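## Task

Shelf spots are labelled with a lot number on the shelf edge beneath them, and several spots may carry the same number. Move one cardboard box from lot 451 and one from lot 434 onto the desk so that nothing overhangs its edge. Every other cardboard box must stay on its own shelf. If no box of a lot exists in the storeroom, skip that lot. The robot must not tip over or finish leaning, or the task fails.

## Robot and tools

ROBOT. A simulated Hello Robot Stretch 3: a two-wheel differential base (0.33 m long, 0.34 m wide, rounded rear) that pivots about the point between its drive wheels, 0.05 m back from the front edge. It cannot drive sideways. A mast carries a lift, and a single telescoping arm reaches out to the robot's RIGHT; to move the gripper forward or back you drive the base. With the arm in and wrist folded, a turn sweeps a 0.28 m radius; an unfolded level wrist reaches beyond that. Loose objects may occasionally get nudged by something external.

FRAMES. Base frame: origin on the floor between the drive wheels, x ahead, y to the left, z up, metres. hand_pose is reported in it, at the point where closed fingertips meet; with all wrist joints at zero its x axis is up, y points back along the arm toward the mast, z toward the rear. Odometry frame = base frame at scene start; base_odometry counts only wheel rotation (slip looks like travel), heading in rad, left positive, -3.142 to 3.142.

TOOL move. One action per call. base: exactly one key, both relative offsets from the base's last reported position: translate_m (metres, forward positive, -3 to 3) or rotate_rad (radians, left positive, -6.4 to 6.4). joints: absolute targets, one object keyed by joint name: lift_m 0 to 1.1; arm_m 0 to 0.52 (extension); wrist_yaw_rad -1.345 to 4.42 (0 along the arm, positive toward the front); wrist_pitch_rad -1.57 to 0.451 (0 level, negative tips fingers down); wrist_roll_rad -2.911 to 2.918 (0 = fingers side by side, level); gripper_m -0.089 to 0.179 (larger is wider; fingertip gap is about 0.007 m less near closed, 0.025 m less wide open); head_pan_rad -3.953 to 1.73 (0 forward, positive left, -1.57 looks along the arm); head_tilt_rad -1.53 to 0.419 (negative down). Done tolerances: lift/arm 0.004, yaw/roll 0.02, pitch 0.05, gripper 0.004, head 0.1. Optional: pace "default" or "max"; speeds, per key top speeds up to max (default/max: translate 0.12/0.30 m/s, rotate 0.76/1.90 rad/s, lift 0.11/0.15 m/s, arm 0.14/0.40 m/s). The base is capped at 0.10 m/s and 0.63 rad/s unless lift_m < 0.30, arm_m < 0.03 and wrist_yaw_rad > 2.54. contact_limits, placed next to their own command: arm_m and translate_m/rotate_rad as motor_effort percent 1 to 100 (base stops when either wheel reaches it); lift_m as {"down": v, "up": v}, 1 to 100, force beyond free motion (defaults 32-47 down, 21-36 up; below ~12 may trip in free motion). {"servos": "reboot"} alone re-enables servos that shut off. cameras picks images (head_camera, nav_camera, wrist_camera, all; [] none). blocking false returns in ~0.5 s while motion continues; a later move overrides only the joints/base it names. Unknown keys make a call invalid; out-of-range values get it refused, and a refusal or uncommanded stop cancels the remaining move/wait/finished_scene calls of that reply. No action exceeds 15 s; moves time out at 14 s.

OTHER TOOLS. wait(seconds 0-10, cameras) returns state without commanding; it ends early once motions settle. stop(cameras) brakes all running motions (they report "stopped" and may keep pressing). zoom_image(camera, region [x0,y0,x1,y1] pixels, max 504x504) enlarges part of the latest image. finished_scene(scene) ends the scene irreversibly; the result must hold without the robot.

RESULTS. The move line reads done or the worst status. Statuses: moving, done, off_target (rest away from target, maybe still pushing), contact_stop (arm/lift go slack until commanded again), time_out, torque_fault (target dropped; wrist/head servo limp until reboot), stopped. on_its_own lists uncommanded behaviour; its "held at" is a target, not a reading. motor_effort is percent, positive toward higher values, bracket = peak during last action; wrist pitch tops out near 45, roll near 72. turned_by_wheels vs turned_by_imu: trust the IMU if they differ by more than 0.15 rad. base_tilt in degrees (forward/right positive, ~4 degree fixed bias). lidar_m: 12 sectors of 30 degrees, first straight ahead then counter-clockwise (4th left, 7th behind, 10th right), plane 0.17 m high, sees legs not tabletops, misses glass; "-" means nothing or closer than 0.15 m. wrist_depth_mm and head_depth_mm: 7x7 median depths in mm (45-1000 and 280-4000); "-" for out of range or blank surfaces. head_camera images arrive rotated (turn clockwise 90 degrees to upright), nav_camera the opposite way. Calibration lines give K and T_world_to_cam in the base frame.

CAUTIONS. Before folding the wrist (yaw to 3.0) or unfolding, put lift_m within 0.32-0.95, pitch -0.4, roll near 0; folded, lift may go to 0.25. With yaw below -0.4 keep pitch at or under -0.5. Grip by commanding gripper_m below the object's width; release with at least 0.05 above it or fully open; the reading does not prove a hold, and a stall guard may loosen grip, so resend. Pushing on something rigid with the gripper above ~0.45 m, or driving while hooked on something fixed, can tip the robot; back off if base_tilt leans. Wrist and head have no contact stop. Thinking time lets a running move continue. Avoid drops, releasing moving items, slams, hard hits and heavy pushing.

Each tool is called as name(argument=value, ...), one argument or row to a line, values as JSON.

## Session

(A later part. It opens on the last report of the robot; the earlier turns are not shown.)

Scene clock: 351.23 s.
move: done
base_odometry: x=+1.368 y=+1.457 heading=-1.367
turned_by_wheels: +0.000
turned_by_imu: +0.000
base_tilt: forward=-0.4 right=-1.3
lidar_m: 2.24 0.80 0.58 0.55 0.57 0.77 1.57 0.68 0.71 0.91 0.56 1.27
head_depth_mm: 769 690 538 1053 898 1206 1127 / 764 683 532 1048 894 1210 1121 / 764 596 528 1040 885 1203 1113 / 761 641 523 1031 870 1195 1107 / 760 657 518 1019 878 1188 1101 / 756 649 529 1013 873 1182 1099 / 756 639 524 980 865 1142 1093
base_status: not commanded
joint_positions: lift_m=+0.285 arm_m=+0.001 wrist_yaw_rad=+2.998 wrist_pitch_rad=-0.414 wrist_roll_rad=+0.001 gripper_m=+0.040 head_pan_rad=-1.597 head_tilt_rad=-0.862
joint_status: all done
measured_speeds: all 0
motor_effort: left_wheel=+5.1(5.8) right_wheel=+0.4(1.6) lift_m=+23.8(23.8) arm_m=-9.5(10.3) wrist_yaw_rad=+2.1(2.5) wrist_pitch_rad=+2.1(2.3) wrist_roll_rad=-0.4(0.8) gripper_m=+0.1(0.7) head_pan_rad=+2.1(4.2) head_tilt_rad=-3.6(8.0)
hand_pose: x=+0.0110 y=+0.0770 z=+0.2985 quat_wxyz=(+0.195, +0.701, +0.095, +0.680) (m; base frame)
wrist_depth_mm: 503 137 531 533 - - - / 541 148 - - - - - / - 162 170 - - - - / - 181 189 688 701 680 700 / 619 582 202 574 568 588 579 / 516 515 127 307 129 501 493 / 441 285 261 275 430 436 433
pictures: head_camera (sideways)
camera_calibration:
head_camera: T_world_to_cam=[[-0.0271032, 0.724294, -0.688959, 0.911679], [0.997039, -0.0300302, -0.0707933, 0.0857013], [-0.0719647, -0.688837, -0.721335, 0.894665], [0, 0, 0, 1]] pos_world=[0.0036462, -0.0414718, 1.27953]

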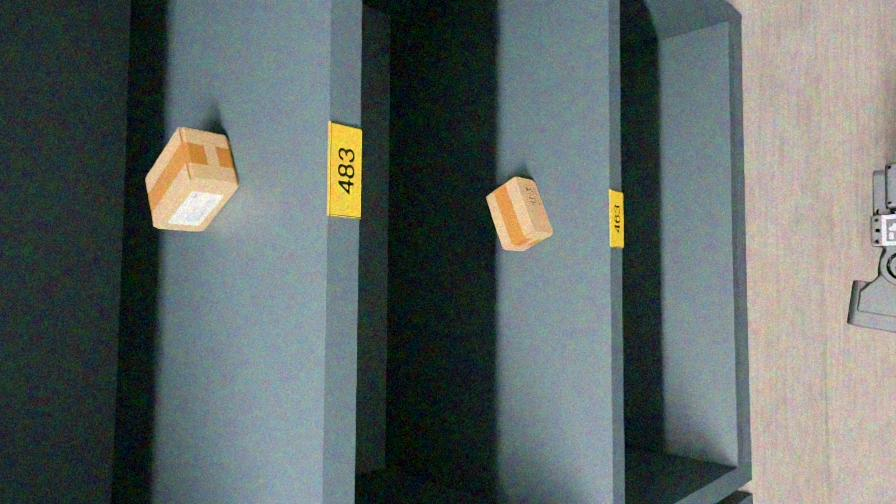

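move(
  base={"translate_m": 0.95},
  joints={"head_pan_rad": -1.4, "head_tilt_rad": -0.8},
  pace="max",
  cameras=["nav_camera","head_camera"],
)

move(
  joints={"head_pan_rad": -0.7, "head_tilt_rad": -0.4},
  pace="max",
  cameras=["head_camera"],
)

Scene clock: 361.97 s.
move: done
base_odometry: x=+1.560 y=+0.527 heading=-1.366
turned_by_wheels: +0.000
turned_by_imu: +0.001
base_tilt: forward=-0.4 right=-1.1
lidar_m: 2.23 0.82 0.59 0.57 0.59 0.80 2.10 0.68 0.72 0.89 0.54 1.24
head_depth_mm: 708 772 532 1033 919 833 1103 / 722 771 533 1021 913 827 1104 / 732 782 567 1050 898 1152 1111 / 745 786 560 1037 898 1173 1113 / 754 775 554 1062 896 1167 1118 / 740 726 549 940 887 1139 1112 / 593 625 543 708 791 989 1112
base_status: done
joint_positions: lift_m=+0.285 arm_m=+0.001 wrist_yaw_rad=+2.998 wrist_pitch_rad=-0.414 wrist_roll_rad=+0.001 gripper_m=+0.040 head_pan_rad=-1.400 head_tilt_rad=-0.798
joint_status: all done
measured_speeds: all 0
motor_effort: left_wheel=+5.0(15.3) right_wheel=+1.6(12.6) lift_m=+28.0(31.3) arm_m=-6.9(9.1) wrist_yaw_rad=+2.1(2.9) wrist_pitch_rad=+2.1(2.3) wrist_roll_rad=-0.5(0.8) gripper_m=+0.1(0.9) head_pan_rad=-3.0(5.2) head_tilt_rad=-2.9(6.2)
hand_pose: x=+0.0110 y=+0.0770 z=+0.2985 quat_wxyz=(+0.195, +0.701, +0.095, +0.680) (m; base frame)
wrist_depth_mm: 521 137 536 - - - - / - 147 - - - - - / - 161 170 - - - - / - 181 189 691 690 702 708 / 609 588 202 569 572 587 583 / 517 519 126 306 129 504 495 / 444 285 260 275 426 436 435
pictures: head_camera (sideways), nav_camera (sideways)
camera_calibration:
head_camera: T_world_to_cam=[[-0.160907, 0.660063, -0.733775, 0.970821], [0.98433, 0.161659, -0.0704316, 0.0853222], [0.0721318, -0.73361, -0.675732, 0.834427], [0, 0, 0, 1]] pos_world=[0.0120381, -0.0424518, 1.28222]
nav_camera: T_world_to_cam=[[0.135387, -0.684295, 0.716527, -0.889803], [-0.981984, -0.188896, 0.00514598, 0.0494829], [0.131828, -0.704314, -0.697541, 0.860103], [0, 0, 0, 1]] pos_world=[0.0556739, 0.00624174, 1.23727]

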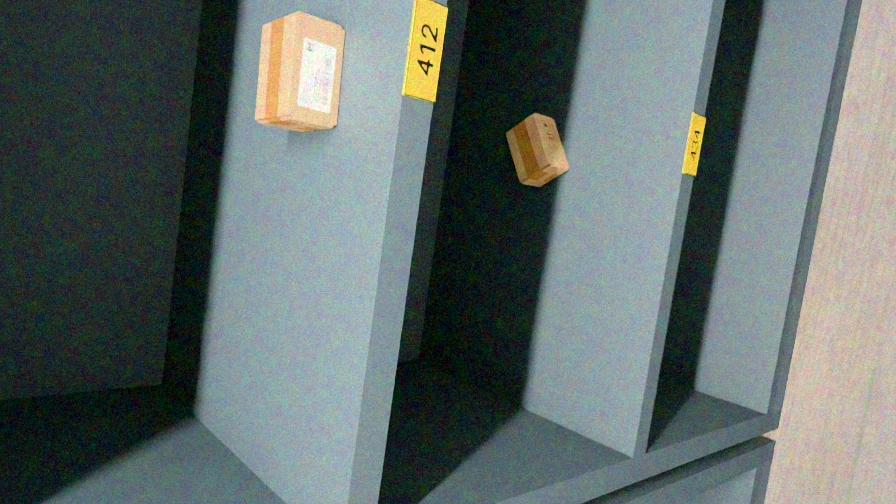

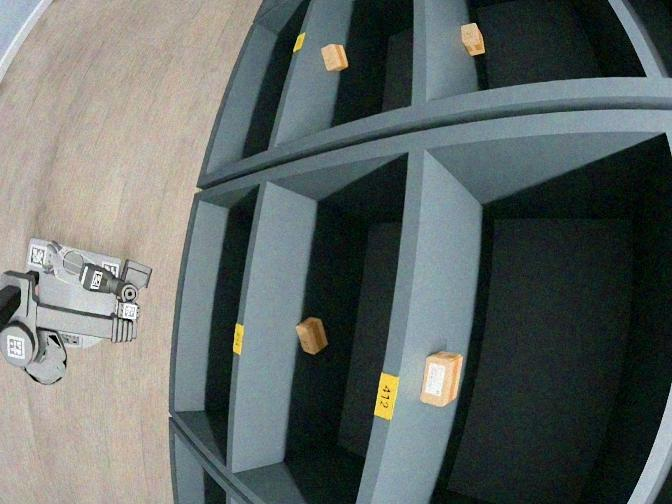

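Scene clock: 362.80 s.
move: done
base_odometry: x=+1.560 y=+0.527 heading=-1.366
turned_by_wheels: +0.000
turned_by_imu: +0.000
base_tilt: forward=-0.3 right=-1.3
lidar_m: 2.23 0.83 0.59 0.57 0.59 0.79 2.10 0.68 0.72 0.89 0.54 1.24
head_depth_mm: 422 468 518 578 603 714 825 / 454 466 487 522 555 627 721 / 504 960 540 578 608 653 689 / 664 1199 1279 934 1253 1062 864 / 1212 1321 1393 927 1435 1059 1286 / 1146 1232 1317 1098 1419 1185 1318 / 1081 1145 1225 1276 1356 1504 1392
base_status: not commanded
joint_positions: lift_m=+0.285 arm_m=+0.001 wrist_yaw_rad=+2.998 wrist_pitch_rad=-0.414 wrist_roll_rad=+0.001 gripper_m=+0.040 head_pan_rad=-0.685 head_tilt_rad=-0.393
joint_status: all done
measured_speeds: all 0
motor_effort: left_wheel=+5.2(5.8) right_wheel=+1.5(2.4) lift_m=+25.8(28.1) arm_m=-6.3(7.6) wrist_yaw_rad=+1.6(2.7) wrist_pitch_rad=+2.1(2.3) wrist_roll_rad=-0.3(0.7) gripper_m=+0.1(0.9) head_pan_rad=+0.6(4.2) head_tilt_rad=+2.3(5.9)
hand_pose: x=+0.0110 y=+0.0770 z=+0.2985 quat_wxyz=(+0.195, +0.701, +0.095, +0.680) (m; base frame)
wrist_depth_mm: 520 137 536 - - - - / - 147 - - - - - / - 162 170 - - - - / - 182 190 687 683 708 707 / 612 589 202 577 569 590 584 / 525 516 127 307 129 499 502 / 442 287 260 276 424 440 438
pictures: head_camera (sideways)
camera_calibration:
head_camera: T_world_to_cam=[[-0.287728, 0.17524, -0.941543, 1.24258], [0.658179, 0.750347, -0.0614798, 0.0756215], [0.69571, -0.637394, -0.331235, 0.382456], [0, 0, 0, 1]] pos_world=[0.041673, -0.0307162, 1.30127]

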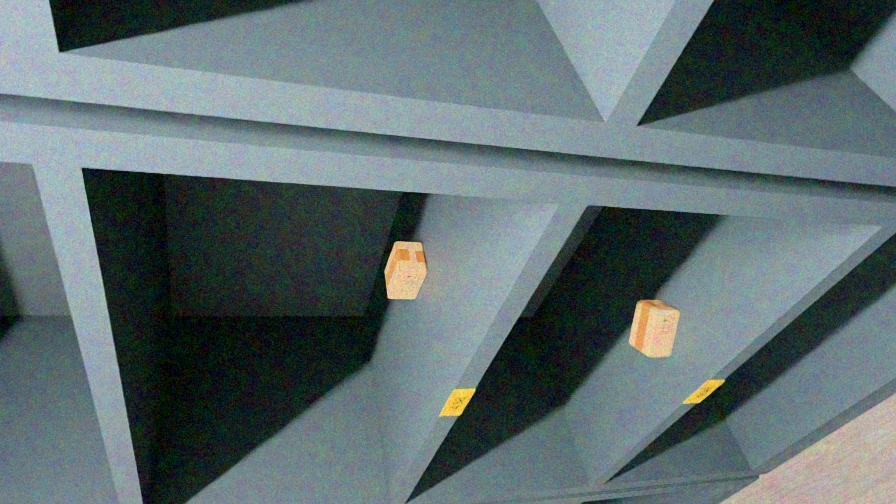

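move(
  base={"translate_m": -0.06},
  joints={"lift_m": 0.63, "wrist_pitch_rad": -0.4, "head_pan_rad": -1.57, "head_tilt_rad": -0.7},
  pace="max",
  cameras=[],
)

move(
  joints={"wrist_yaw_rad": 0.0, "gripper_m": 0.179},
  cameras=["wrist_camera","head_camera"],
)

Scene clock: 389.17 s.
move: done
base_odometry: x=+1.548 y=+0.585 heading=-1.366
turned_by_wheels: +0.000
turned_by_imu: +0.000
base_tilt: forward=-0.2 right=-1.1
lidar_m: 2.29 0.82 0.59 0.57 0.59 0.79 2.11 0.64 0.64 0.89 0.58 0.62
head_depth_mm: 729 813 709 552 998 844 1082 / 726 811 702 550 996 843 1109 / 726 807 692 543 991 834 1107 / 723 810 571 540 929 827 1101 / 721 807 672 533 976 824 1091 / 722 807 669 528 969 822 1089 / 720 804 660 524 962 817 1084
base_status: done
joint_positions: lift_m=+0.630 arm_m=+0.001 wrist_yaw_rad=+2.998 wrist_pitch_rad=-0.415 wrist_roll_rad=+0.001 gripper_m=+0.040 head_pan_rad=-1.571 head_tilt_rad=-0.701
joint_status: all done
measured_speeds: all 0
motor_effort: left_wheel=-1.7(11.6) right_wheel=-1.7(13.8) lift_m=+28.4(33.7) arm_m=-4.9(5.9) wrist_yaw_rad=+2.9(3.1) wrist_pitch_rad=+2.2(4.9) wrist_roll_rad=-0.4(0.8) gripper_m=+0.1(1.0) head_pan_rad=+3.5(5.2) head_tilt_rad=+2.4(8.3)
hand_pose: x=+0.0110 y=+0.0770 z=+0.6434 quat_wxyz=(+0.195, +0.701, +0.096, +0.679) (m; base frame)
wrist_depth_mm: 519 137 542 - - - - / - 148 - - - - - / - 161 170 - - - - / - 178 188 - - - - / - - 201 - 152 - - / - - 127 864 127 909 904 / 818 820 261 793 773 792 792
pictures: none
No camera images: "cameras" was empty.

Scene clock: 391.67 s.
move: done
base_odometry: x=+1.548 y=+0.585 heading=-1.366
turned_by_wheels: +0.000
turned_by_imu: +0.000
base_tilt: forward=-0.4 right=-1.1
lidar_m: 2.28 0.82 0.59 0.57 0.59 0.79 2.10 0.64 0.64 0.89 0.58 0.62
head_depth_mm: 727 814 709 533 1000 845 1086 / 728 811 701 551 996 841 1120 / 726 809 693 545 989 834 1088 / 724 810 572 539 928 827 452 / 723 805 674 535 974 821 1073 / 722 803 669 529 969 822 1090 / 721 804 660 525 965 817 1091
base_status: not commanded
joint_positions: lift_m=+0.630 arm_m=+0.001 wrist_yaw_rad=+0.003 wrist_pitch_rad=-0.415 wrist_roll_rad=+0.001 gripper_m=+0.179 head_pan_rad=-1.570 head_tilt_rad=-0.700
joint_status: all done
measured_speeds: all 0
motor_effort: left_wheel=-2.0(2.7) right_wheel=-1.7(2.2) lift_m=+23.3(28.3) arm_m=-3.5(4.5) wrist_yaw_rad=-4.3(6.2) wrist_pitch_rad=+2.2(2.3) wrist_roll_rad=-0.4(0.8) gripper_m=+0.2(83.7) head_pan_rad=+3.5(3.9) head_tilt_rad=+3.3(3.8)
hand_pose: x=-0.0208 y=-0.3704 z=+0.6434 quat_wxyz=(+0.692, +0.147, -0.692, -0.145) (m; base frame)
wrist_depth_mm: 485 - - - - - 575 / 483 - - - - - 599 / 471 493 511 438 497 491 486 / 410 406 404 398 396 395 391 / 337 322 330 330 327 326 322 / 122 141 297 294 293 286 279 / 118 - - - - - 105
pictures: head_camera (sideways), wrist_camera
camera_calibration:
head_camera: T_world_to_cam=[[-0.0467528, 0.602594, -0.796677, 1.0521], [0.997493, -0.0142449, -0.0693123, 0.0837179], [-0.0531158, -0.797921, -0.600418, 0.737246], [0, 0, 0, 1]] pos_world=[0.0048402, -0.044536, 1.28665]
wrist_camera: T_world_to_cam=[[-0.998866, -0.0395334, -0.026546, -0.0116489], [-0.00120159, 0.578213, -0.815885, 0.77166], [0.047604, -0.814928, -0.577604, 0.23699], [0, 0, 0, 1]] pos_world=[-0.0219902, -0.253514, 0.766164]

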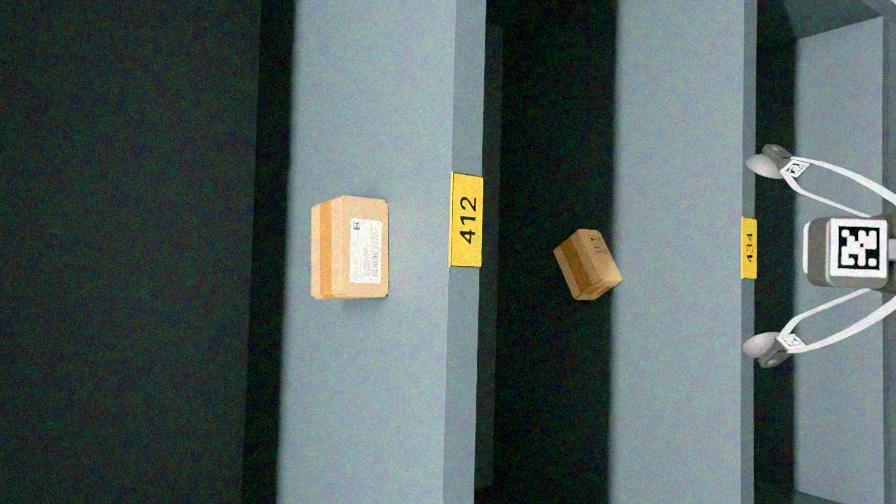

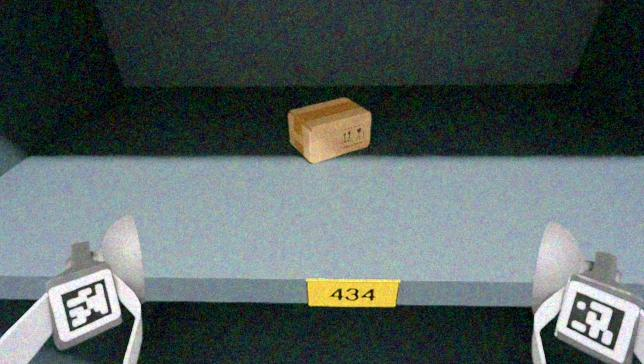

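move(
  base={"translate_m": -0.047},
  joints={"wrist_yaw_rad": 0.25, "lift_m": 0.547, "wrist_pitch_rad": -0.32},
  cameras=[],
)

move(
  joints={"arm_m": 0.18},
  contact_limits={"arm_m": 35},
  cameras=["wrist_camera"],
)

Scene clock: 423.07 s.
move: done
base_odometry: x=+1.539 y=+0.631 heading=-1.366
turned_by_wheels: +0.000
turned_by_imu: +0.000
base_tilt: forward=-0.4 right=-1.3
lidar_m: 2.33 0.82 0.59 0.57 0.59 0.79 2.09 0.65 0.60 0.89 0.61 0.61
head_depth_mm: 729 814 711 536 972 846 1062 / 725 813 702 551 998 841 1114 / 726 811 694 544 990 835 1109 / 725 810 686 539 954 829 1100 / 725 809 610 535 942 825 1091 / 721 805 669 530 968 822 1067 / 722 806 658 525 963 817 1089
base_status: done
joint_positions: lift_m=+0.547 arm_m=+0.001 wrist_yaw_rad=+0.247 wrist_pitch_rad=-0.340 wrist_roll_rad=+0.001 gripper_m=+0.179 head_pan_rad=-1.570 head_tilt_rad=-0.700
joint_status: all done
measured_speeds: all 0
motor_effort: left_wheel=-6.2(11.1) right_wheel=-5.3(9.9) lift_m=+23.6(27.7) arm_m=-1.9(3.1) wrist_yaw_rad=+0.8(6.2) wrist_pitch_rad=+3.3(6.2) wrist_roll_rad=-0.3(0.8) gripper_m=+0.6(1.4) head_pan_rad=+3.2(3.8) head_tilt_rad=+2.5(3.5)
hand_pose: x=+0.0356 y=-0.3720 z=+0.5774 quat_wxyz=(+0.706, +0.205, -0.677, -0.033) (m; base frame)
wrist_depth_mm: 409 485 - - - - - / 421 496 - 501 389 530 519 / 399 412 405 405 389 397 387 / 327 308 304 302 299 298 296 / 414 286 277 261 242 240 248 / 119 139 - - 244 232 206 / - 665 - - - - 105
pictures: none
No camera images: "cameras" was empty.

Scene clock: 425.63 s.
move: done
base_odometry: x=+1.539 y=+0.631 heading=-1.366
turned_by_wheels: +0.000
turned_by_imu: +0.000
base_tilt: forward=-0.4 right=-1.1
lidar_m: 2.33 0.82 0.59 0.57 0.59 0.79 2.10 0.65 0.60 0.89 0.61 0.61
head_depth_mm: 729 815 710 535 970 847 1061 / 727 815 701 552 998 839 1069 / 727 811 691 546 987 814 546 / 724 808 686 540 951 639 1054 / 724 809 610 535 949 823 1103 / 722 807 669 530 967 820 1088 / 721 807 660 525 966 819 1087
base_status: not commanded
joint_positions: lift_m=+0.547 arm_m=+0.180 wrist_yaw_rad=+0.247 wrist_pitch_rad=-0.340 wrist_roll_rad=+0.001 gripper_m=+0.179 head_pan_rad=-1.570 head_tilt_rad=-0.700
joint_status: all done
measured_speeds: all 0
motor_effort: left_wheel=-6.2(6.9) right_wheel=-5.3(6.1) lift_m=+28.3(28.6) arm_m=+13.3(15.0) wrist_yaw_rad=+2.0(3.5) wrist_pitch_rad=+3.4(3.4) wrist_roll_rad=-0.5(0.7) gripper_m=+0.4(1.1) head_pan_rad=+2.7(4.0) head_tilt_rad=+2.4(3.5)
contact_limits: arm_m 35 (drawing in: default 31, maximum 55; extending or still: default 40, maximum 69)
hand_pose: x=+0.0356 y=-0.5514 z=+0.5774 quat_wxyz=(+0.706, +0.205, -0.677, -0.033) (m; base frame)
wrist_depth_mm: 414 487 - - - - - / 417 513 - - - - - / 399 407 405 400 396 392 367 / 309 306 303 239 247 296 295 / 257 235 243 242 241 240 247 / 118 144 203 201 201 199 - / 166 174 173 174 172 168 107
pictures: wrist_camera
camera_calibration:
wrist_camera: T_world_to_cam=[[-0.959312, -0.281345, -0.023792, -0.100642], [-0.125588, 0.500649, -0.856492, 0.807578], [0.252882, -0.818654, -0.515612, 0.00351635], [0, 0, 0, 1]] pos_world=[0.00398557, -0.42975, 0.691102]

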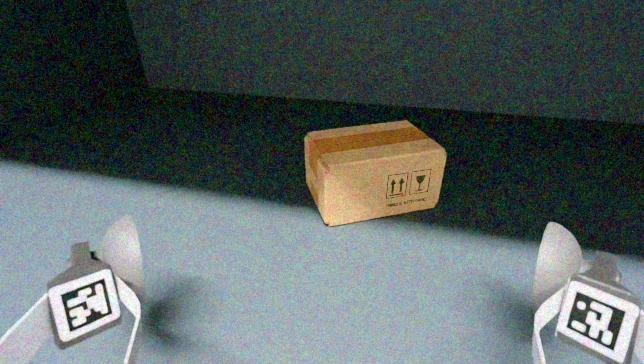

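move(
  joints={"arm_m": 0.312},
  contact_limits={"arm_m": 35},
  cameras=["wrist_camera"],
)

Scene clock: 433.63 s.
move: done
base_odometry: x=+1.539 y=+0.631 heading=-1.366
turned_by_wheels: +0.000
turned_by_imu: +0.000
base_tilt: forward=-0.4 right=-1.0
lidar_m: 2.33 0.82 0.59 0.57 0.59 0.79 2.10 0.65 0.60 0.89 0.61 0.61
head_depth_mm: 727 813 709 534 974 848 1064 / 725 811 703 550 993 843 1072 / 727 811 693 546 988 616 1065 / 725 808 685 540 910 771 1098 / 722 807 608 535 917 824 1092 / 721 805 668 530 966 820 1087 / 723 806 661 525 963 815 1089
base_status: not commanded
joint_positions: lift_m=+0.547 arm_m=+0.312 wrist_yaw_rad=+0.247 wrist_pitch_rad=-0.340 wrist_roll_rad=+0.001 gripper_m=+0.179 head_pan_rad=-1.570 head_tilt_rad=-0.700
joint_status: all done
measured_speeds: all 0
motor_effort: left_wheel=-6.3(6.9) right_wheel=-5.9(6.3) lift_m=+28.1(31.3) arm_m=+13.7(15.4) wrist_yaw_rad=+1.7(3.2) wrist_pitch_rad=+3.3(3.4) wrist_roll_rad=-0.6(0.7) gripper_m=+0.2(1.1) head_pan_rad=+3.0(3.6) head_tilt_rad=+2.5(3.3)
contact_limits: arm_m 35 (drawing in: default 31, maximum 55; extending or still: default 40, maximum 69)
hand_pose: x=+0.0356 y=-0.6834 z=+0.5774 quat_wxyz=(+0.706, +0.205, -0.677, -0.033) (m; base frame)
wrist_depth_mm: 388 - - - - - - / 408 - - - - - - / 389 385 380 356 - - - / 309 303 303 298 298 293 294 / 254 235 243 164 229 238 245 / 119 144 137 142 136 200 - / 165 174 121 126 144 166 107
pictures: wrist_camera
camera_calibration:
wrist_camera: T_world_to_cam=[[-0.959312, -0.281345, -0.023792, -0.137777], [-0.125588, 0.500649, -0.856492, 0.873749], [0.252882, -0.818654, -0.515612, -0.104494], [0, 0, 0, 1]] pos_world=[0.00398557, -0.56175, 0.691202]

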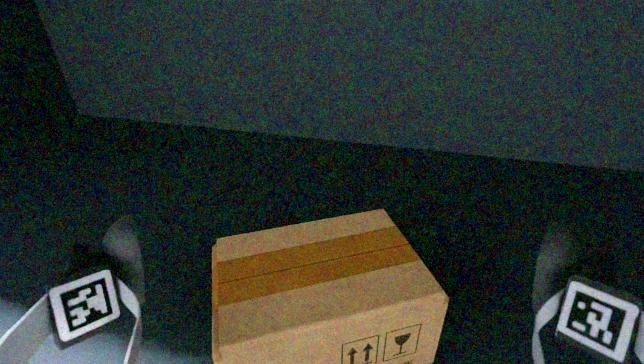

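move(
  joints={"gripper_m": 0.08},
  cameras=["wrist_camera"],
)

move(
  joints={"gripper_m": 0.03},
  cameras=[],
)

move(
  joints={"lift_m": 0.60},
  cameras=["wrist_camera"],
)

Scene clock: 441.37 s.
move: done
base_odometry: x=+1.539 y=+0.631 heading=-1.366
turned_by_wheels: +0.000
turned_by_imu: +0.000
base_tilt: forward=-0.3 right=-1.2
lidar_m: 2.33 0.82 0.59 0.57 0.58 0.79 2.10 0.65 0.60 0.89 0.61 0.61
head_depth_mm: 730 814 710 535 973 844 1061 / 727 812 701 552 993 840 1070 / 728 813 695 545 990 615 1055 / 725 809 684 540 944 772 1107 / 723 806 610 536 940 824 1096 / 722 808 668 529 967 819 1093 / 721 806 661 524 959 815 1083
base_status: not commanded
joint_positions: lift_m=+0.547 arm_m=+0.312 wrist_yaw_rad=+0.249 wrist_pitch_rad=-0.340 wrist_roll_rad=+0.001 gripper_m=+0.080 head_pan_rad=-1.570 head_tilt_rad=-0.700
joint_status: all done
measured_speeds: all 0
motor_effort: left_wheel=-5.9(6.9) right_wheel=-5.6(6.5) lift_m=+23.7(24.5) arm_m=+12.7(13.5) wrist_yaw_rad=+0.2(3.6) wrist_pitch_rad=+3.2(3.4) wrist_roll_rad=-0.5(0.8) gripper_m=-7.3(83.9) head_pan_rad=+2.8(3.2) head_tilt_rad=+1.7(2.6)
contact_limits: arm_m 35 (drawing in: default 31, maximum 55; extending or still: default 40, maximum 69)
hand_pose: x=+0.0360 y=-0.6833 z=+0.5775 quat_wxyz=(+0.706, +0.205, -0.677, -0.033) (m; base frame)
wrist_depth_mm: 387 - - - - - - / 407 - - - - - - / 389 382 380 355 - - - / 308 304 302 300 298 295 293 / 247 246 160 164 163 238 238 / 205 197 133 141 136 193 198 / 181 165 120 125 139 127 170
pictures: wrist_camera
camera_calibration:
wrist_camera: T_world_to_cam=[[-0.958769, -0.283187, -0.0237895, -0.138626], [-0.126495, 0.500227, -0.856605, 0.873618], [0.25448, -0.818277, -0.515424, -0.104469], [0, 0, 0, 1]] pos_world=[0.00418368, -0.561749, 0.691202]

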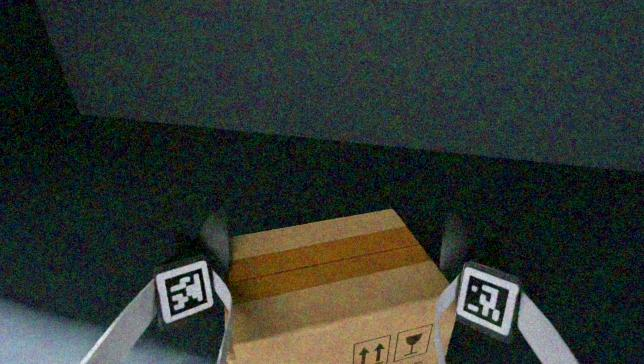

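Scene clock: 442.40 s.
move: done
base_odometry: x=+1.539 y=+0.631 heading=-1.366
turned_by_wheels: +0.000
turned_by_imu: +0.000
base_tilt: forward=-0.3 right=-1.1
lidar_m: 2.33 0.82 0.59 0.57 0.59 0.79 2.09 0.65 0.60 0.89 0.61 0.61
head_depth_mm: 729 815 710 536 974 851 1061 / 725 811 701 549 997 838 1067 / 727 811 694 544 987 616 1063 / 726 808 686 540 941 772 1106 / 724 807 608 535 944 824 1095 / 720 804 669 529 964 820 1094 / 723 804 660 524 962 818 1087
base_status: not commanded
joint_positions: lift_m=+0.547 arm_m=+0.312 wrist_yaw_rad=+0.249 wrist_pitch_rad=-0.335 wrist_roll_rad=-0.001 gripper_m=+0.031 head_pan_rad=-1.570 head_tilt_rad=-0.700
joint_status: all done
measured_speeds: all 0
motor_effort: left_wheel=-5.9(6.5) right_wheel=-5.4(6.3) lift_m=+25.1(25.1) arm_m=+10.1(13.3) wrist_yaw_rad=+0.4(1.4) wrist_pitch_rad=+2.3(3.3) wrist_roll_rad=+0.2(0.6) gripper_m=-23.3(97.6) head_pan_rad=+1.9(3.1) head_tilt_rad=+2.1(2.2)
contact_limits: arm_m 35 (drawing in: default 31, maximum 55; extending or still: default 40, maximum 69)
hand_pose: x=+0.0362 y=-0.6839 z=+0.5788 quat_wxyz=(+0.707, +0.204, -0.677, -0.031) (m; base frame)
wrist_depth_mm: 390 - - - - - - / 407 - - - - - - / 394 390 385 361 - - - / 312 309 308 305 302 302 286 / 248 248 159 166 159 242 241 / 206 205 133 143 138 195 200 / 182 166 122 125 140 163 172
pictures: none
No camera images: "cameras" was empty.

Scene clock: 443.70 s.
move: done
base_odometry: x=+1.539 y=+0.631 heading=-1.366
turned_by_wheels: +0.000
turned_by_imu: +0.000
base_tilt: forward=-0.4 right=-1.1
lidar_m: 2.33 0.82 0.59 0.57 0.59 0.79 2.10 0.65 0.60 0.89 0.61 0.61
head_depth_mm: 727 814 709 535 971 845 1065 / 726 810 701 551 996 817 443 / 724 811 693 546 623 621 1081 / 725 810 685 539 703 809 1104 / 725 809 609 534 918 824 1097 / 721 807 667 530 968 821 1090 / 720 806 660 524 961 815 1087
base_status: not commanded
joint_positions: lift_m=+0.600 arm_m=+0.312 wrist_yaw_rad=+0.249 wrist_pitch_rad=-0.342 wrist_roll_rad=-0.001 gripper_m=+0.034 head_pan_rad=-1.570 head_tilt_rad=-0.700
joint_status: all done
measured_speeds: all 0
motor_effort: left_wheel=-5.8(6.0) right_wheel=-5.9(5.9) lift_m=+29.7(34.9) arm_m=+5.1(10.2) wrist_yaw_rad=+0.3(1.6) wrist_pitch_rad=+3.5(3.7) wrist_roll_rad=+0.0(0.3) gripper_m=-10.2(23.4) head_pan_rad=+2.7(3.0) head_tilt_rad=+1.5(2.5)
contact_limits: arm_m 35 (drawing in: default 31, maximum 55; extending or still: default 40, maximum 69)
hand_pose: x=+0.0360 y=-0.6831 z=+0.6301 quat_wxyz=(+0.707, +0.206, -0.676, -0.033) (m; base frame)
wrist_depth_mm: 387 - - - - - - / 407 - - - - - - / 422 - - - - - - / 398 406 400 378 362 - - / 326 340 159 165 159 316 315 / 274 263 134 142 138 257 264 / 240 220 122 126 141 217 228
pictures: wrist_camera
camera_calibration:
wrist_camera: T_world_to_cam=[[-0.958633, -0.283779, -0.0221965, -0.138695], [-0.12857, 0.501251, -0.855697, 0.918783], [0.253955, -0.817445, -0.517001, -0.0756634], [0, 0, 0, 1]] pos_world=[0.00438552, -0.561751, 0.744003]

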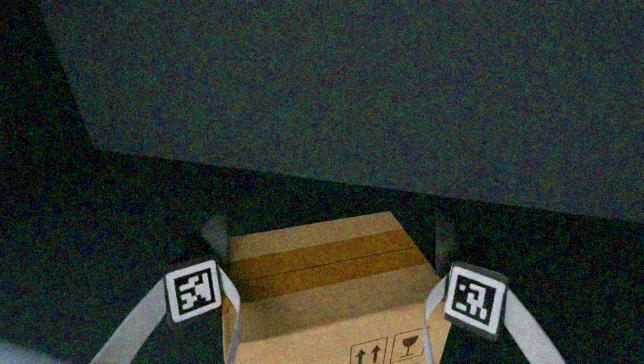

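move(
  joints={"arm_m": 0.0},
  cameras=[],
)

move(
  joints={"wrist_yaw_rad": 2.65, "wrist_pitch_rad": -0.34},
  cameras=["head_camera","nav_camera","wrist_camera"],
)

Scene clock: 492.10 s.
move: done
base_odometry: x=+1.539 y=+0.631 heading=-1.366
turned_by_wheels: +0.000
turned_by_imu: +0.000
base_tilt: forward=-0.2 right=-1.3
lidar_m: 2.33 0.82 0.59 0.57 0.59 0.79 2.09 0.65 0.60 0.89 0.61 0.61
head_depth_mm: 729 812 709 535 977 847 1062 / 727 812 702 551 993 839 1112 / 726 811 693 546 991 835 1102 / 724 809 685 540 982 810 656 / 724 807 610 534 977 805 620 / 722 808 669 531 968 822 1088 / 722 803 661 524 962 816 1090
base_status: not commanded
joint_positions: lift_m=+0.600 arm_m=+0.001 wrist_yaw_rad=+0.249 wrist_pitch_rad=-0.342 wrist_roll_rad=-0.001 gripper_m=+0.034 head_pan_rad=-1.570 head_tilt_rad=-0.700
joint_status: all done
measured_speeds: all 0
motor_effort: left_wheel=-5.0(6.1) right_wheel=-5.3(6.2) lift_m=+26.9(26.9) arm_m=-11.6(14.6) wrist_yaw_rad=+0.1(2.0) wrist_pitch_rad=+3.6(3.7) wrist_roll_rad=+0.3(0.4) gripper_m=-9.9(10.5) head_pan_rad=+2.1(2.9) head_tilt_rad=+1.0(2.1)
hand_pose: x=+0.0360 y=-0.3717 z=+0.6301 quat_wxyz=(+0.707, +0.206, -0.676, -0.033) (m; base frame)
wrist_depth_mm: 410 479 - - - - - / 417 491 - - - - - / 426 499 501 505 495 496 489 / 394 406 406 406 402 399 391 / 359 343 159 165 160 321 318 / 454 124 133 143 138 259 267 / - 96 120 126 140 125 238
pictures: none
No camera images: "cameras" was empty.

Scene clock: 494.30 s.
move: done
base_odometry: x=+1.539 y=+0.631 heading=-1.366
turned_by_wheels: +0.000
turned_by_imu: +0.000
base_tilt: forward=-0.4 right=-1.3
lidar_m: 2.33 0.82 0.59 0.57 0.59 0.79 2.10 0.65 0.60 0.89 0.61 0.61
head_depth_mm: 729 815 711 555 975 847 1056 / 729 815 702 551 996 839 1118 / 726 812 694 546 989 835 1113 / 723 810 687 540 981 829 1109 / 723 808 609 535 976 828 1095 / 723 806 668 529 968 819 1090 / 721 806 662 525 965 814 1081
base_status: not commanded
joint_positions: lift_m=+0.600 arm_m=+0.001 wrist_yaw_rad=+2.648 wrist_pitch_rad=-0.361 wrist_roll_rad=-0.001 gripper_m=+0.034 head_pan_rad=-1.570 head_tilt_rad=-0.700
joint_status: all done
measured_speeds: all 0
motor_effort: left_wheel=-5.6(6.1) right_wheel=-5.9(6.1) lift_m=+28.6(28.7) arm_m=-10.5(12.8) wrist_yaw_rad=+1.8(4.6) wrist_pitch_rad=+3.4(5.6) wrist_roll_rad=+0.0(0.3) gripper_m=-10.1(10.4) head_pan_rad=+1.7(2.5) head_tilt_rad=+0.4(1.6)
hand_pose: x=+0.0884 y=+0.0580 z=+0.6257 quat_wxyz=(+0.293, +0.705, -0.047, +0.644) (m; base frame)
wrist_depth_mm: 471 511 - - - - - / 498 530 - - - - - / 526 - - - - - - / 538 - - - - - - / - - 153 160 160 - - / 196 - 133 143 138 890 916 / 187 124 120 125 141 773 800
pictures: head_camera (sideways), nav_camera (sideways), wrist_camera
camera_calibration:
head_camera: T_world_to_cam=[[-0.0468185, 0.602479, -0.796761, 1.05221], [0.997496, -0.014134, -0.0693015, 0.0837088], [-0.0530141, -0.79801, -0.600308, 0.7371], [0, 0, 0, 1]] pos_world=[0.00484029, -0.0445365, 1.28665]
nav_camera: T_world_to_cam=[[0.0176182, -0.623615, 0.781533, -0.973777], [-0.999787, -0.0194264, 0.00703726, 0.0470691], [0.0107939, -0.781491, -0.623824, 0.764928], [0, 0, 0, 1]] pos_world=[0.0559587, -0.00856248, 1.23789]
wrist_camera: T_world_to_cam=[[0.897789, -0.439828, -0.0229405, -0.0327581], [-0.251953, -0.470175, -0.845846, 0.611332], [0.361241, 0.765171, -0.532934, 0.423276], [0, 0, 0, 1]] pos_world=[0.0305319, -0.0508538, 0.741919]

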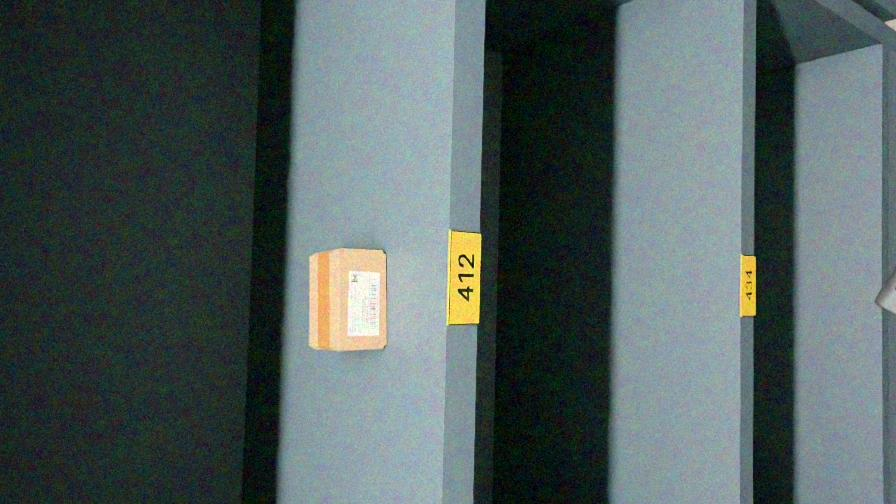

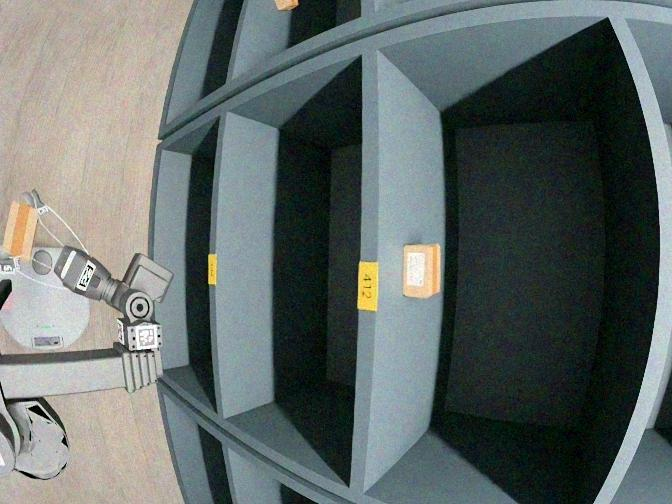

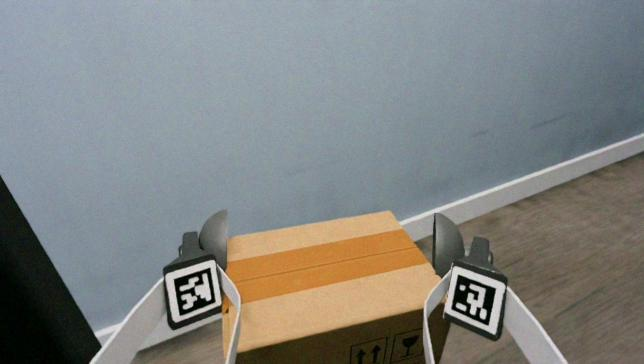

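move(
  base={"translate_m": -1.78},
  joints={"lift_m": 0.4},
  speeds={"translate_m": 0.25},
  cameras=["wrist_camera"],
)

Scene clock: 541.17 s.
move: time_out
base_odometry: x=+1.256 y=+1.996 heading=-1.366
turned_by_wheels: +0.001
turned_by_imu: -0.002
base_tilt: forward=-0.3 right=-1.2
lidar_m: 1.86 0.79 0.57 0.54 0.56 0.76 1.02 1.06 1.43 0.46 0.95 0.99
head_depth_mm: 2621 2667 2599 2184 1699 1399 1195 / 2693 3000 2994 2144 1677 1396 1182 / 2693 2950 2935 2124 1671 1384 1171 / 2568 2882 2625 2027 1624 1340 1171 / 722 803 610 539 917 823 1099 / 741 829 669 554 967 841 1092 / 740 830 660 547 963 840 1090
base_status: translate_m time_out (by the wheels' count: -1.3933 of -1.7800)
joint_positions: lift_m=+0.400 arm_m=+0.001 wrist_yaw_rad=+2.648 wrist_pitch_rad=-0.362 wrist_roll_rad=-0.001 gripper_m=+0.034 head_pan_rad=-1.570 head_tilt_rad=-0.700
joint_status: all done
measured_speeds: all 0
motor_effort: left_wheel=-0.3(10.0) right_wheel=-2.8(14.6) lift_m=+24.2(28.8) arm_m=+5.7(7.9) wrist_yaw_rad=+2.7(3.6) wrist_pitch_rad=+3.7(3.8) wrist_roll_rad=+0.1(0.4) gripper_m=-10.2(10.8) head_pan_rad=+0.8(2.1) head_tilt_rad=-0.3(1.4)
hand_pose: x=+0.0883 y=+0.0579 z=+0.4254 quat_wxyz=(+0.294, +0.705, -0.046, +0.644) (m; base frame)
wrist_depth_mm: 457 492 538 - - - - / 481 529 - - - - - / 509 539 - - - - - / 533 - - - 907 988 974 / - - 153 159 166 797 796 / 200 - 134 142 138 653 675 / 187 567 119 126 141 553 581
pictures: wrist_camera
camera_calibration:
wrist_camera: T_world_to_cam=[[0.897807, -0.439788, -0.0229974, -0.0373163], [-0.252479, -0.471233, -0.8451, 0.441638], [0.360827, 0.764543, -0.534114, 0.317256], [0, 0, 0, 1]] pos_world=[0.0305327, -0.0508524, 0.54182]

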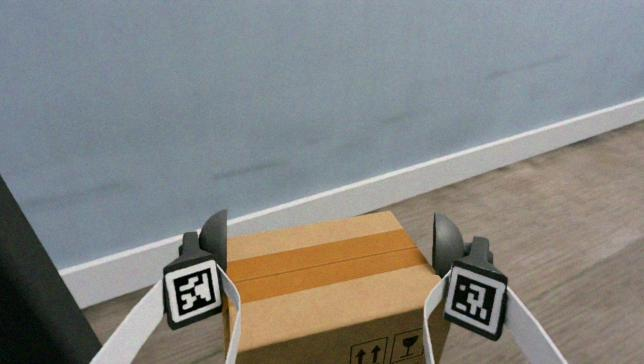

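move(
  base={"translate_m": -0.39},
  joints={"lift_m": 0.29},
  cameras=[],
)

move(
  base={"rotate_rad": -1.60},
  pace="max",
  cameras=["nav_camera"],
)

Scene clock: 551.07 s.
move: done
base_odometry: x=+1.176 y=+2.377 heading=-1.366
turned_by_wheels: +0.000
turned_by_imu: +0.000
base_tilt: forward=-0.2 right=-1.1
lidar_m: 2.23 0.78 0.56 0.54 0.56 0.66 0.63 0.65 0.88 2.31 0.61 1.28
head_depth_mm: 1711 1679 1645 1624 1566 1402 1191 / 2495 2398 2394 2062 1692 1389 1184 / 2691 3008 2887 2166 1677 1387 1171 / 2665 2925 2905 2110 1660 1375 1168 / 2648 2996 2847 2098 1658 1364 1162 / 2670 2945 2818 2061 1643 1359 1161 / 2658 2909 2789 2075 1261 1273 1133
base_status: done
joint_positions: lift_m=+0.290 arm_m=+0.001 wrist_yaw_rad=+2.648 wrist_pitch_rad=-0.362 wrist_roll_rad=-0.001 gripper_m=+0.034 head_pan_rad=-1.570 head_tilt_rad=-0.700
joint_status: all done
measured_speeds: all 0
motor_effort: left_wheel=-2.5(9.9) right_wheel=-10.7(13.9) lift_m=+24.0(26.1) arm_m=+11.9(12.6) wrist_yaw_rad=+2.1(2.6) wrist_pitch_rad=+3.7(3.8) wrist_roll_rad=-0.2(0.5) gripper_m=-10.4(10.5) head_pan_rad=+0.3(1.0) head_tilt_rad=-1.6(2.0)
hand_pose: x=+0.0883 y=+0.0579 z=+0.3154 quat_wxyz=(+0.294, +0.705, -0.046, +0.644) (m; base frame)
wrist_depth_mm: 445 487 529 - - - - / 474 514 - - - - - / 501 536 - - - 960 - / 532 - - 723 802 788 775 / 540 - 160 165 166 635 638 / 215 530 133 143 138 519 532 / 187 283 120 126 141 440 462
pictures: none
No camera images: "cameras" was empty.

Scene clock: 553.20 s.
move: done
base_odometry: x=+1.176 y=+2.377 heading=-2.965
turned_by_wheels: -1.600
turned_by_imu: -1.569
base_tilt: forward=-0.4 right=-1.2
lidar_m: 2.22 0.61 1.28 2.24 0.79 0.56 0.54 0.55 0.66 0.63 0.65 0.88
head_depth_mm: 511 569 647 749 892 1090 1167 / 509 569 645 743 886 1088 1181 / 506 565 643 743 882 1081 1178 / 505 564 641 739 879 1073 1171 / 505 563 640 738 875 1070 1161 / 503 563 637 737 872 1063 1162 / 501 559 634 731 865 1051 1153
base_status: done
joint_positions: lift_m=+0.290 arm_m=+0.001 wrist_yaw_rad=+2.648 wrist_pitch_rad=-0.362 wrist_roll_rad=-0.001 gripper_m=+0.034 head_pan_rad=-1.570 head_tilt_rad=-0.700
joint_status: not commanded
measured_speeds: all 0
motor_effort: left_wheel=+5.6(14.8) right_wheel=-7.2(15.8) lift_m=+26.4(26.7) arm_m=+0.1(12.5) wrist_yaw_rad=+1.4(2.5) wrist_pitch_rad=+3.6(3.8) wrist_roll_rad=+0.2(0.3) gripper_m=-10.1(10.6) head_pan_rad=+0.1(0.7) head_tilt_rad=-1.7(2.4)
hand_pose: x=+0.0883 y=+0.0579 z=+0.3154 quat_wxyz=(+0.294, +0.705, -0.046, +0.644) (m; base frame)
wrist_depth_mm: - - - - - - - / - - - - - - - / - - - 970 - - - / 818 821 811 792 745 773 776 / 659 691 159 166 166 634 639 / 214 539 133 143 138 521 538 / 187 282 120 126 141 442 460
pictures: nav_camera (sideways)
camera_calibration:
nav_camera: T_world_to_cam=[[0.0176182, -0.623615, 0.781533, -0.973777], [-0.999787, -0.0194264, 0.00703726, 0.0470691], [0.0107939, -0.781491, -0.623824, 0.764928], [0, 0, 0, 1]] pos_world=[0.0559587, -0.00856248, 1.23789]

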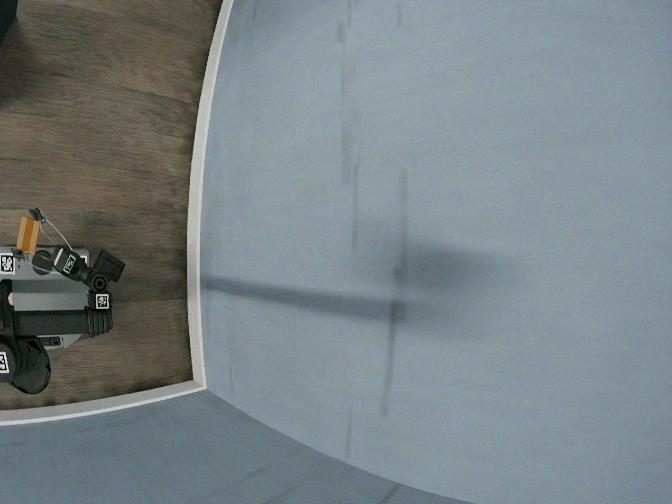

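move(
  base={"translate_m": 1.10},
  speeds={"translate_m": 0.25},
  cameras=[],
)

move(
  base={"rotate_rad": 1.14},
  pace="max",
  joints={"head_pan_rad": 0.0, "head_tilt_rad": -0.5},
  cameras=["head_camera", "nav_camera"],
)

Scene clock: 568.30 s.
move: done
base_odometry: x=+0.093 y=+2.185 heading=-2.966
turned_by_wheels: +0.000
turned_by_imu: +0.002
base_tilt: forward=-0.3 right=-1.4
lidar_m: 2.12 1.85 2.17 0.71 0.51 0.57 1.62 0.88 0.63 0.60 0.62 0.84
head_depth_mm: 485 541 615 712 846 1038 1183 / 484 541 613 709 845 1032 1169 / 482 540 614 707 839 1029 1175 / 482 538 611 707 833 1021 1163 / 480 538 608 703 831 1016 1161 / 480 534 607 701 828 1010 1146 / 478 534 605 696 825 1004 1145
base_status: done
joint_positions: lift_m=+0.290 arm_m=+0.001 wrist_yaw_rad=+2.648 wrist_pitch_rad=-0.362 wrist_roll_rad=-0.001 gripper_m=+0.034 head_pan_rad=-1.570 head_tilt_rad=-0.700
joint_status: not commanded
measured_speeds: all 0
motor_effort: left_wheel=+3.6(12.7) right_wheel=+7.9(11.4) lift_m=+30.8(32.0) arm_m=-12.0(13.3) wrist_yaw_rad=+1.0(2.9) wrist_pitch_rad=+3.7(3.8) wrist_roll_rad=-0.3(0.3) gripper_m=-9.9(10.7) head_pan_rad=-0.4(1.3) head_tilt_rad=-1.9(3.0)
hand_pose: x=+0.0882 y=+0.0579 z=+0.3154 quat_wxyz=(+0.294, +0.705, -0.046, +0.644) (m; base frame)
wrist_depth_mm: - - - - - - - / - - - - - - - / - - - - - - - / - 798 808 805 783 793 773 / 615 676 159 166 166 638 646 / 215 536 133 143 138 524 535 / 187 282 120 126 141 442 466
pictures: none
No camera images: "cameras" was empty.

Scene clock: 570.33 s.
move: done
base_odometry: x=+0.093 y=+2.185 heading=-1.826
turned_by_wheels: +1.140
turned_by_imu: +1.117
base_tilt: forward=-0.3 right=-1.3
lidar_m: 2.64 0.54 0.45 0.62 1.65 0.82 0.62 0.61 0.64 0.92 2.12 1.85
head_depth_mm: 2456 2584 2446 2456 2130 1619 1322 / 2836 2932 2766 2698 2118 1624 1318 / 3238 3449 3574 2981 2101 1602 1308 / 3645 - - 2976 2072 1596 1301 / 3643 3841 - 2933 2063 1600 1298 / 3489 3693 3873 2877 2042 1590 1287 / 3097 3426 3775 2852 2051 1571 1286
base_status: done
joint_positions: lift_m=+0.290 arm_m=+0.001 wrist_yaw_rad=+2.648 wrist_pitch_rad=-0.362 wrist_roll_rad=-0.001 gripper_m=+0.034 head_pan_rad=+0.009 head_tilt_rad=-0.499
joint_status: all done
measured_speeds: translate_m=+0.000 rotate_rad=+0.000 lift_m=+0.000 arm_m=+0.000 wrist_yaw_rad=+0.000 wrist_pitch_rad=+0.000 wrist_roll_rad=+0.000 head_pan_rad=-0.024 head_tilt_rad=+0.000
motor_effort: left_wheel=-7.0(14.8) right_wheel=+8.0(14.3) lift_m=+30.3(31.3) arm_m=-12.5(13.6) wrist_yaw_rad=+1.9(2.6) wrist_pitch_rad=+3.6(3.8) wrist_roll_rad=+0.1(0.3) gripper_m=-10.1(10.5) head_pan_rad=-3.3(6.0) head_tilt_rad=+4.1(5.7)
hand_pose: x=+0.0882 y=+0.0579 z=+0.3154 quat_wxyz=(+0.294, +0.705, -0.046, +0.644) (m; base frame)
wrist_depth_mm: - - - - - - - / - - - - - - - / - - 811 - - - - / 807 804 778 - 754 788 784 / 657 679 160 165 166 633 634 / 215 528 133 142 138 519 533 / 186 282 120 126 141 440 461
pictures: head_camera (sideways), nav_camera (sideways)
camera_calibration:
head_camera: T_world_to_cam=[[-0.431339, -0.0499698, -0.900805, 1.19025], [0.0200343, 0.997688, -0.0649374, 0.0840568], [0.901967, -0.0460571, -0.429341, 0.508852], [0, 0, 0, 1]] pos_world=[0.0527519, -0.000949498, 1.29612]
nav_camera: T_world_to_cam=[[0.455354, 0.0209076, 0.890065, -1.11797], [0.0252573, -0.999625, 0.0105597, 0.0362969], [0.889952, 0.0176722, -0.455711, 0.540866], [0, 0, 0, 1]] pos_world=[0.0268088, 0.050099, 1.24116]

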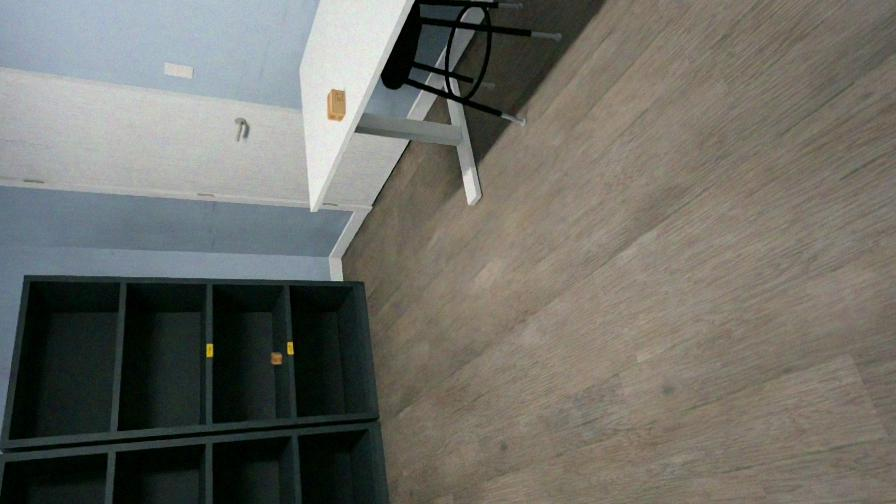

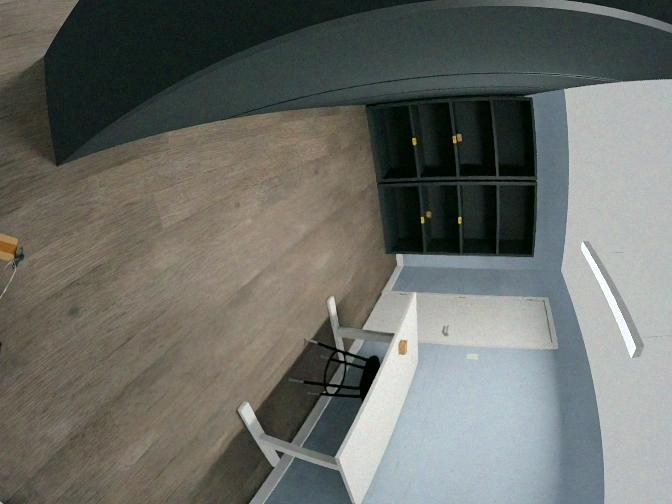

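move(
  base={"translate_m": 1.597},
  speeds={"translate_m": 0.25},
  cameras=[],
)

move(
  base={"rotate_rad": 0.492},
  joints={"head_pan_rad": -1.57, "head_tilt_rad": -0.5, "lift_m": 0.84},
  pace="max",
  cameras=["head_camera"],
)

Scene clock: 592.13 s.
move: done
base_odometry: x=-0.310 y=+0.639 heading=-1.826
turned_by_wheels: +0.000
turned_by_imu: +0.001
base_tilt: forward=-0.4 right=-1.2
lidar_m: 2.07 2.26 1.19 0.90 0.89 0.93 1.33 2.01 1.89 1.11 0.77 1.14
head_depth_mm: 1600 1665 1750 1790 959 1524 1324 / 1832 1916 2002 2099 1099 1614 1292 / 2138 2264 2376 2509 2088 1612 1310 / 2472 2689 2887 2833 2073 1605 1304 / 2185 2380 2629 2659 2069 1592 1299 / 2277 2445 2599 2747 2062 1584 1306 / 2202 2322 2471 2636 2037 1574 1295
base_status: done
joint_positions: lift_m=+0.290 arm_m=+0.001 wrist_yaw_rad=+2.648 wrist_pitch_rad=-0.362 wrist_roll_rad=-0.001 gripper_m=+0.034 head_pan_rad=+0.000 head_tilt_rad=-0.499
joint_status: not commanded
measured_speeds: all 0
motor_effort: left_wheel=+5.9(9.2) right_wheel=+5.1(14.8) lift_m=+27.5(30.0) arm_m=-7.1(11.6) wrist_yaw_rad=+1.9(3.1) wrist_pitch_rad=+3.7(3.8) wrist_roll_rad=+0.3(0.4) gripper_m=-10.0(10.8) head_pan_rad=-3.1(3.7) head_tilt_rad=-2.7(3.0)
hand_pose: x=+0.0882 y=+0.0579 z=+0.3154 quat_wxyz=(+0.294, +0.705, -0.046, +0.644) (m; base frame)
wrist_depth_mm: - - - - - - - / - - - - - - - / - - - - - - - / 792 786 799 790 798 783 779 / 661 676 159 165 166 639 639 / 215 531 133 143 138 523 534 / 188 281 120 126 141 440 460
pictures: none
No camera images: "cameras" was empty.

Scene clock: 596.60 s.
move: done
base_odometry: x=-0.310 y=+0.639 heading=-1.334
turned_by_wheels: +0.492
turned_by_imu: +0.484
base_tilt: forward=-0.3 right=-1.3
lidar_m: 2.25 1.24 0.91 0.88 0.92 1.27 2.02 1.95 1.11 0.78 1.07 1.99
head_depth_mm: 1156 1248 1361 1392 959 1345 1323 / 1156 1249 1359 1374 951 1477 1314 / 1161 1253 1359 1355 943 1472 1308 / 1162 1255 1362 1336 934 1213 1279 / 1157 1256 1361 1318 924 1499 1303 / 1165 1258 1378 1310 923 1321 1267 / 1163 1260 1376 1293 877 1475 1288
base_status: done
joint_positions: lift_m=+0.840 arm_m=+0.001 wrist_yaw_rad=+2.648 wrist_pitch_rad=-0.363 wrist_roll_rad=-0.001 gripper_m=+0.034 head_pan_rad=-1.570 head_tilt_rad=-0.500
joint_status: all done
measured_speeds: all 0
motor_effort: left_wheel=-5.7(14.0) right_wheel=+8.5(13.7) lift_m=+28.6(35.8) arm_m=-9.7(10.4) wrist_yaw_rad=+2.2(2.8) wrist_pitch_rad=+3.9(4.0) wrist_roll_rad=-0.1(0.4) gripper_m=-10.0(10.6) head_pan_rad=+3.5(4.8) head_tilt_rad=-4.6(7.9)
hand_pose: x=+0.0882 y=+0.0578 z=+0.8652 quat_wxyz=(+0.294, +0.705, -0.046, +0.644) (m; base frame)
wrist_depth_mm: - 757 - - - - - / - 822 - - - - - / - 891 - - - - - / - 989 - - - - - / - - 159 166 165 - - / 203 124 133 143 138 - - / 188 - 120 126 141 - -
pictures: head_camera (sideways)
camera_calibration:
head_camera: T_world_to_cam=[[-0.0465082, 0.431844, -0.900748, 1.18785], [0.997499, -0.0279644, -0.0649106, 0.0779985], [-0.0532201, -0.901515, -0.429464, 0.514832], [0, 0, 0, 1]] pos_world=[0.00484065, -0.0466549, 1.29612]

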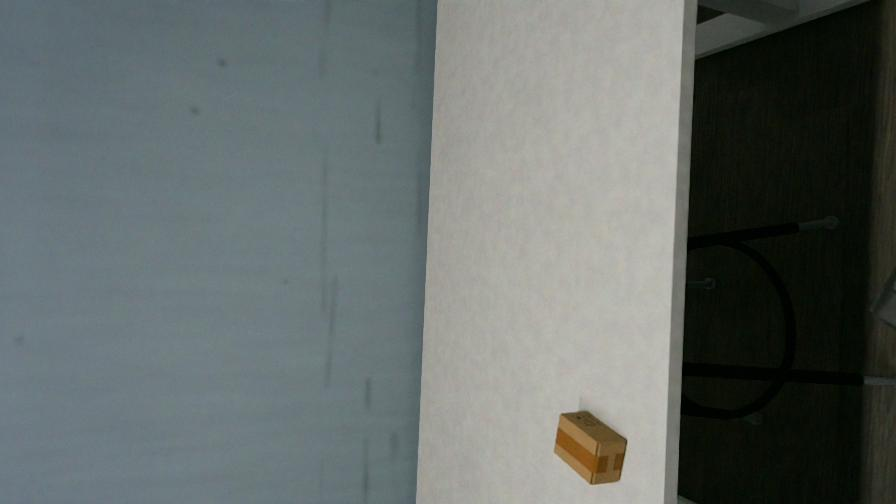

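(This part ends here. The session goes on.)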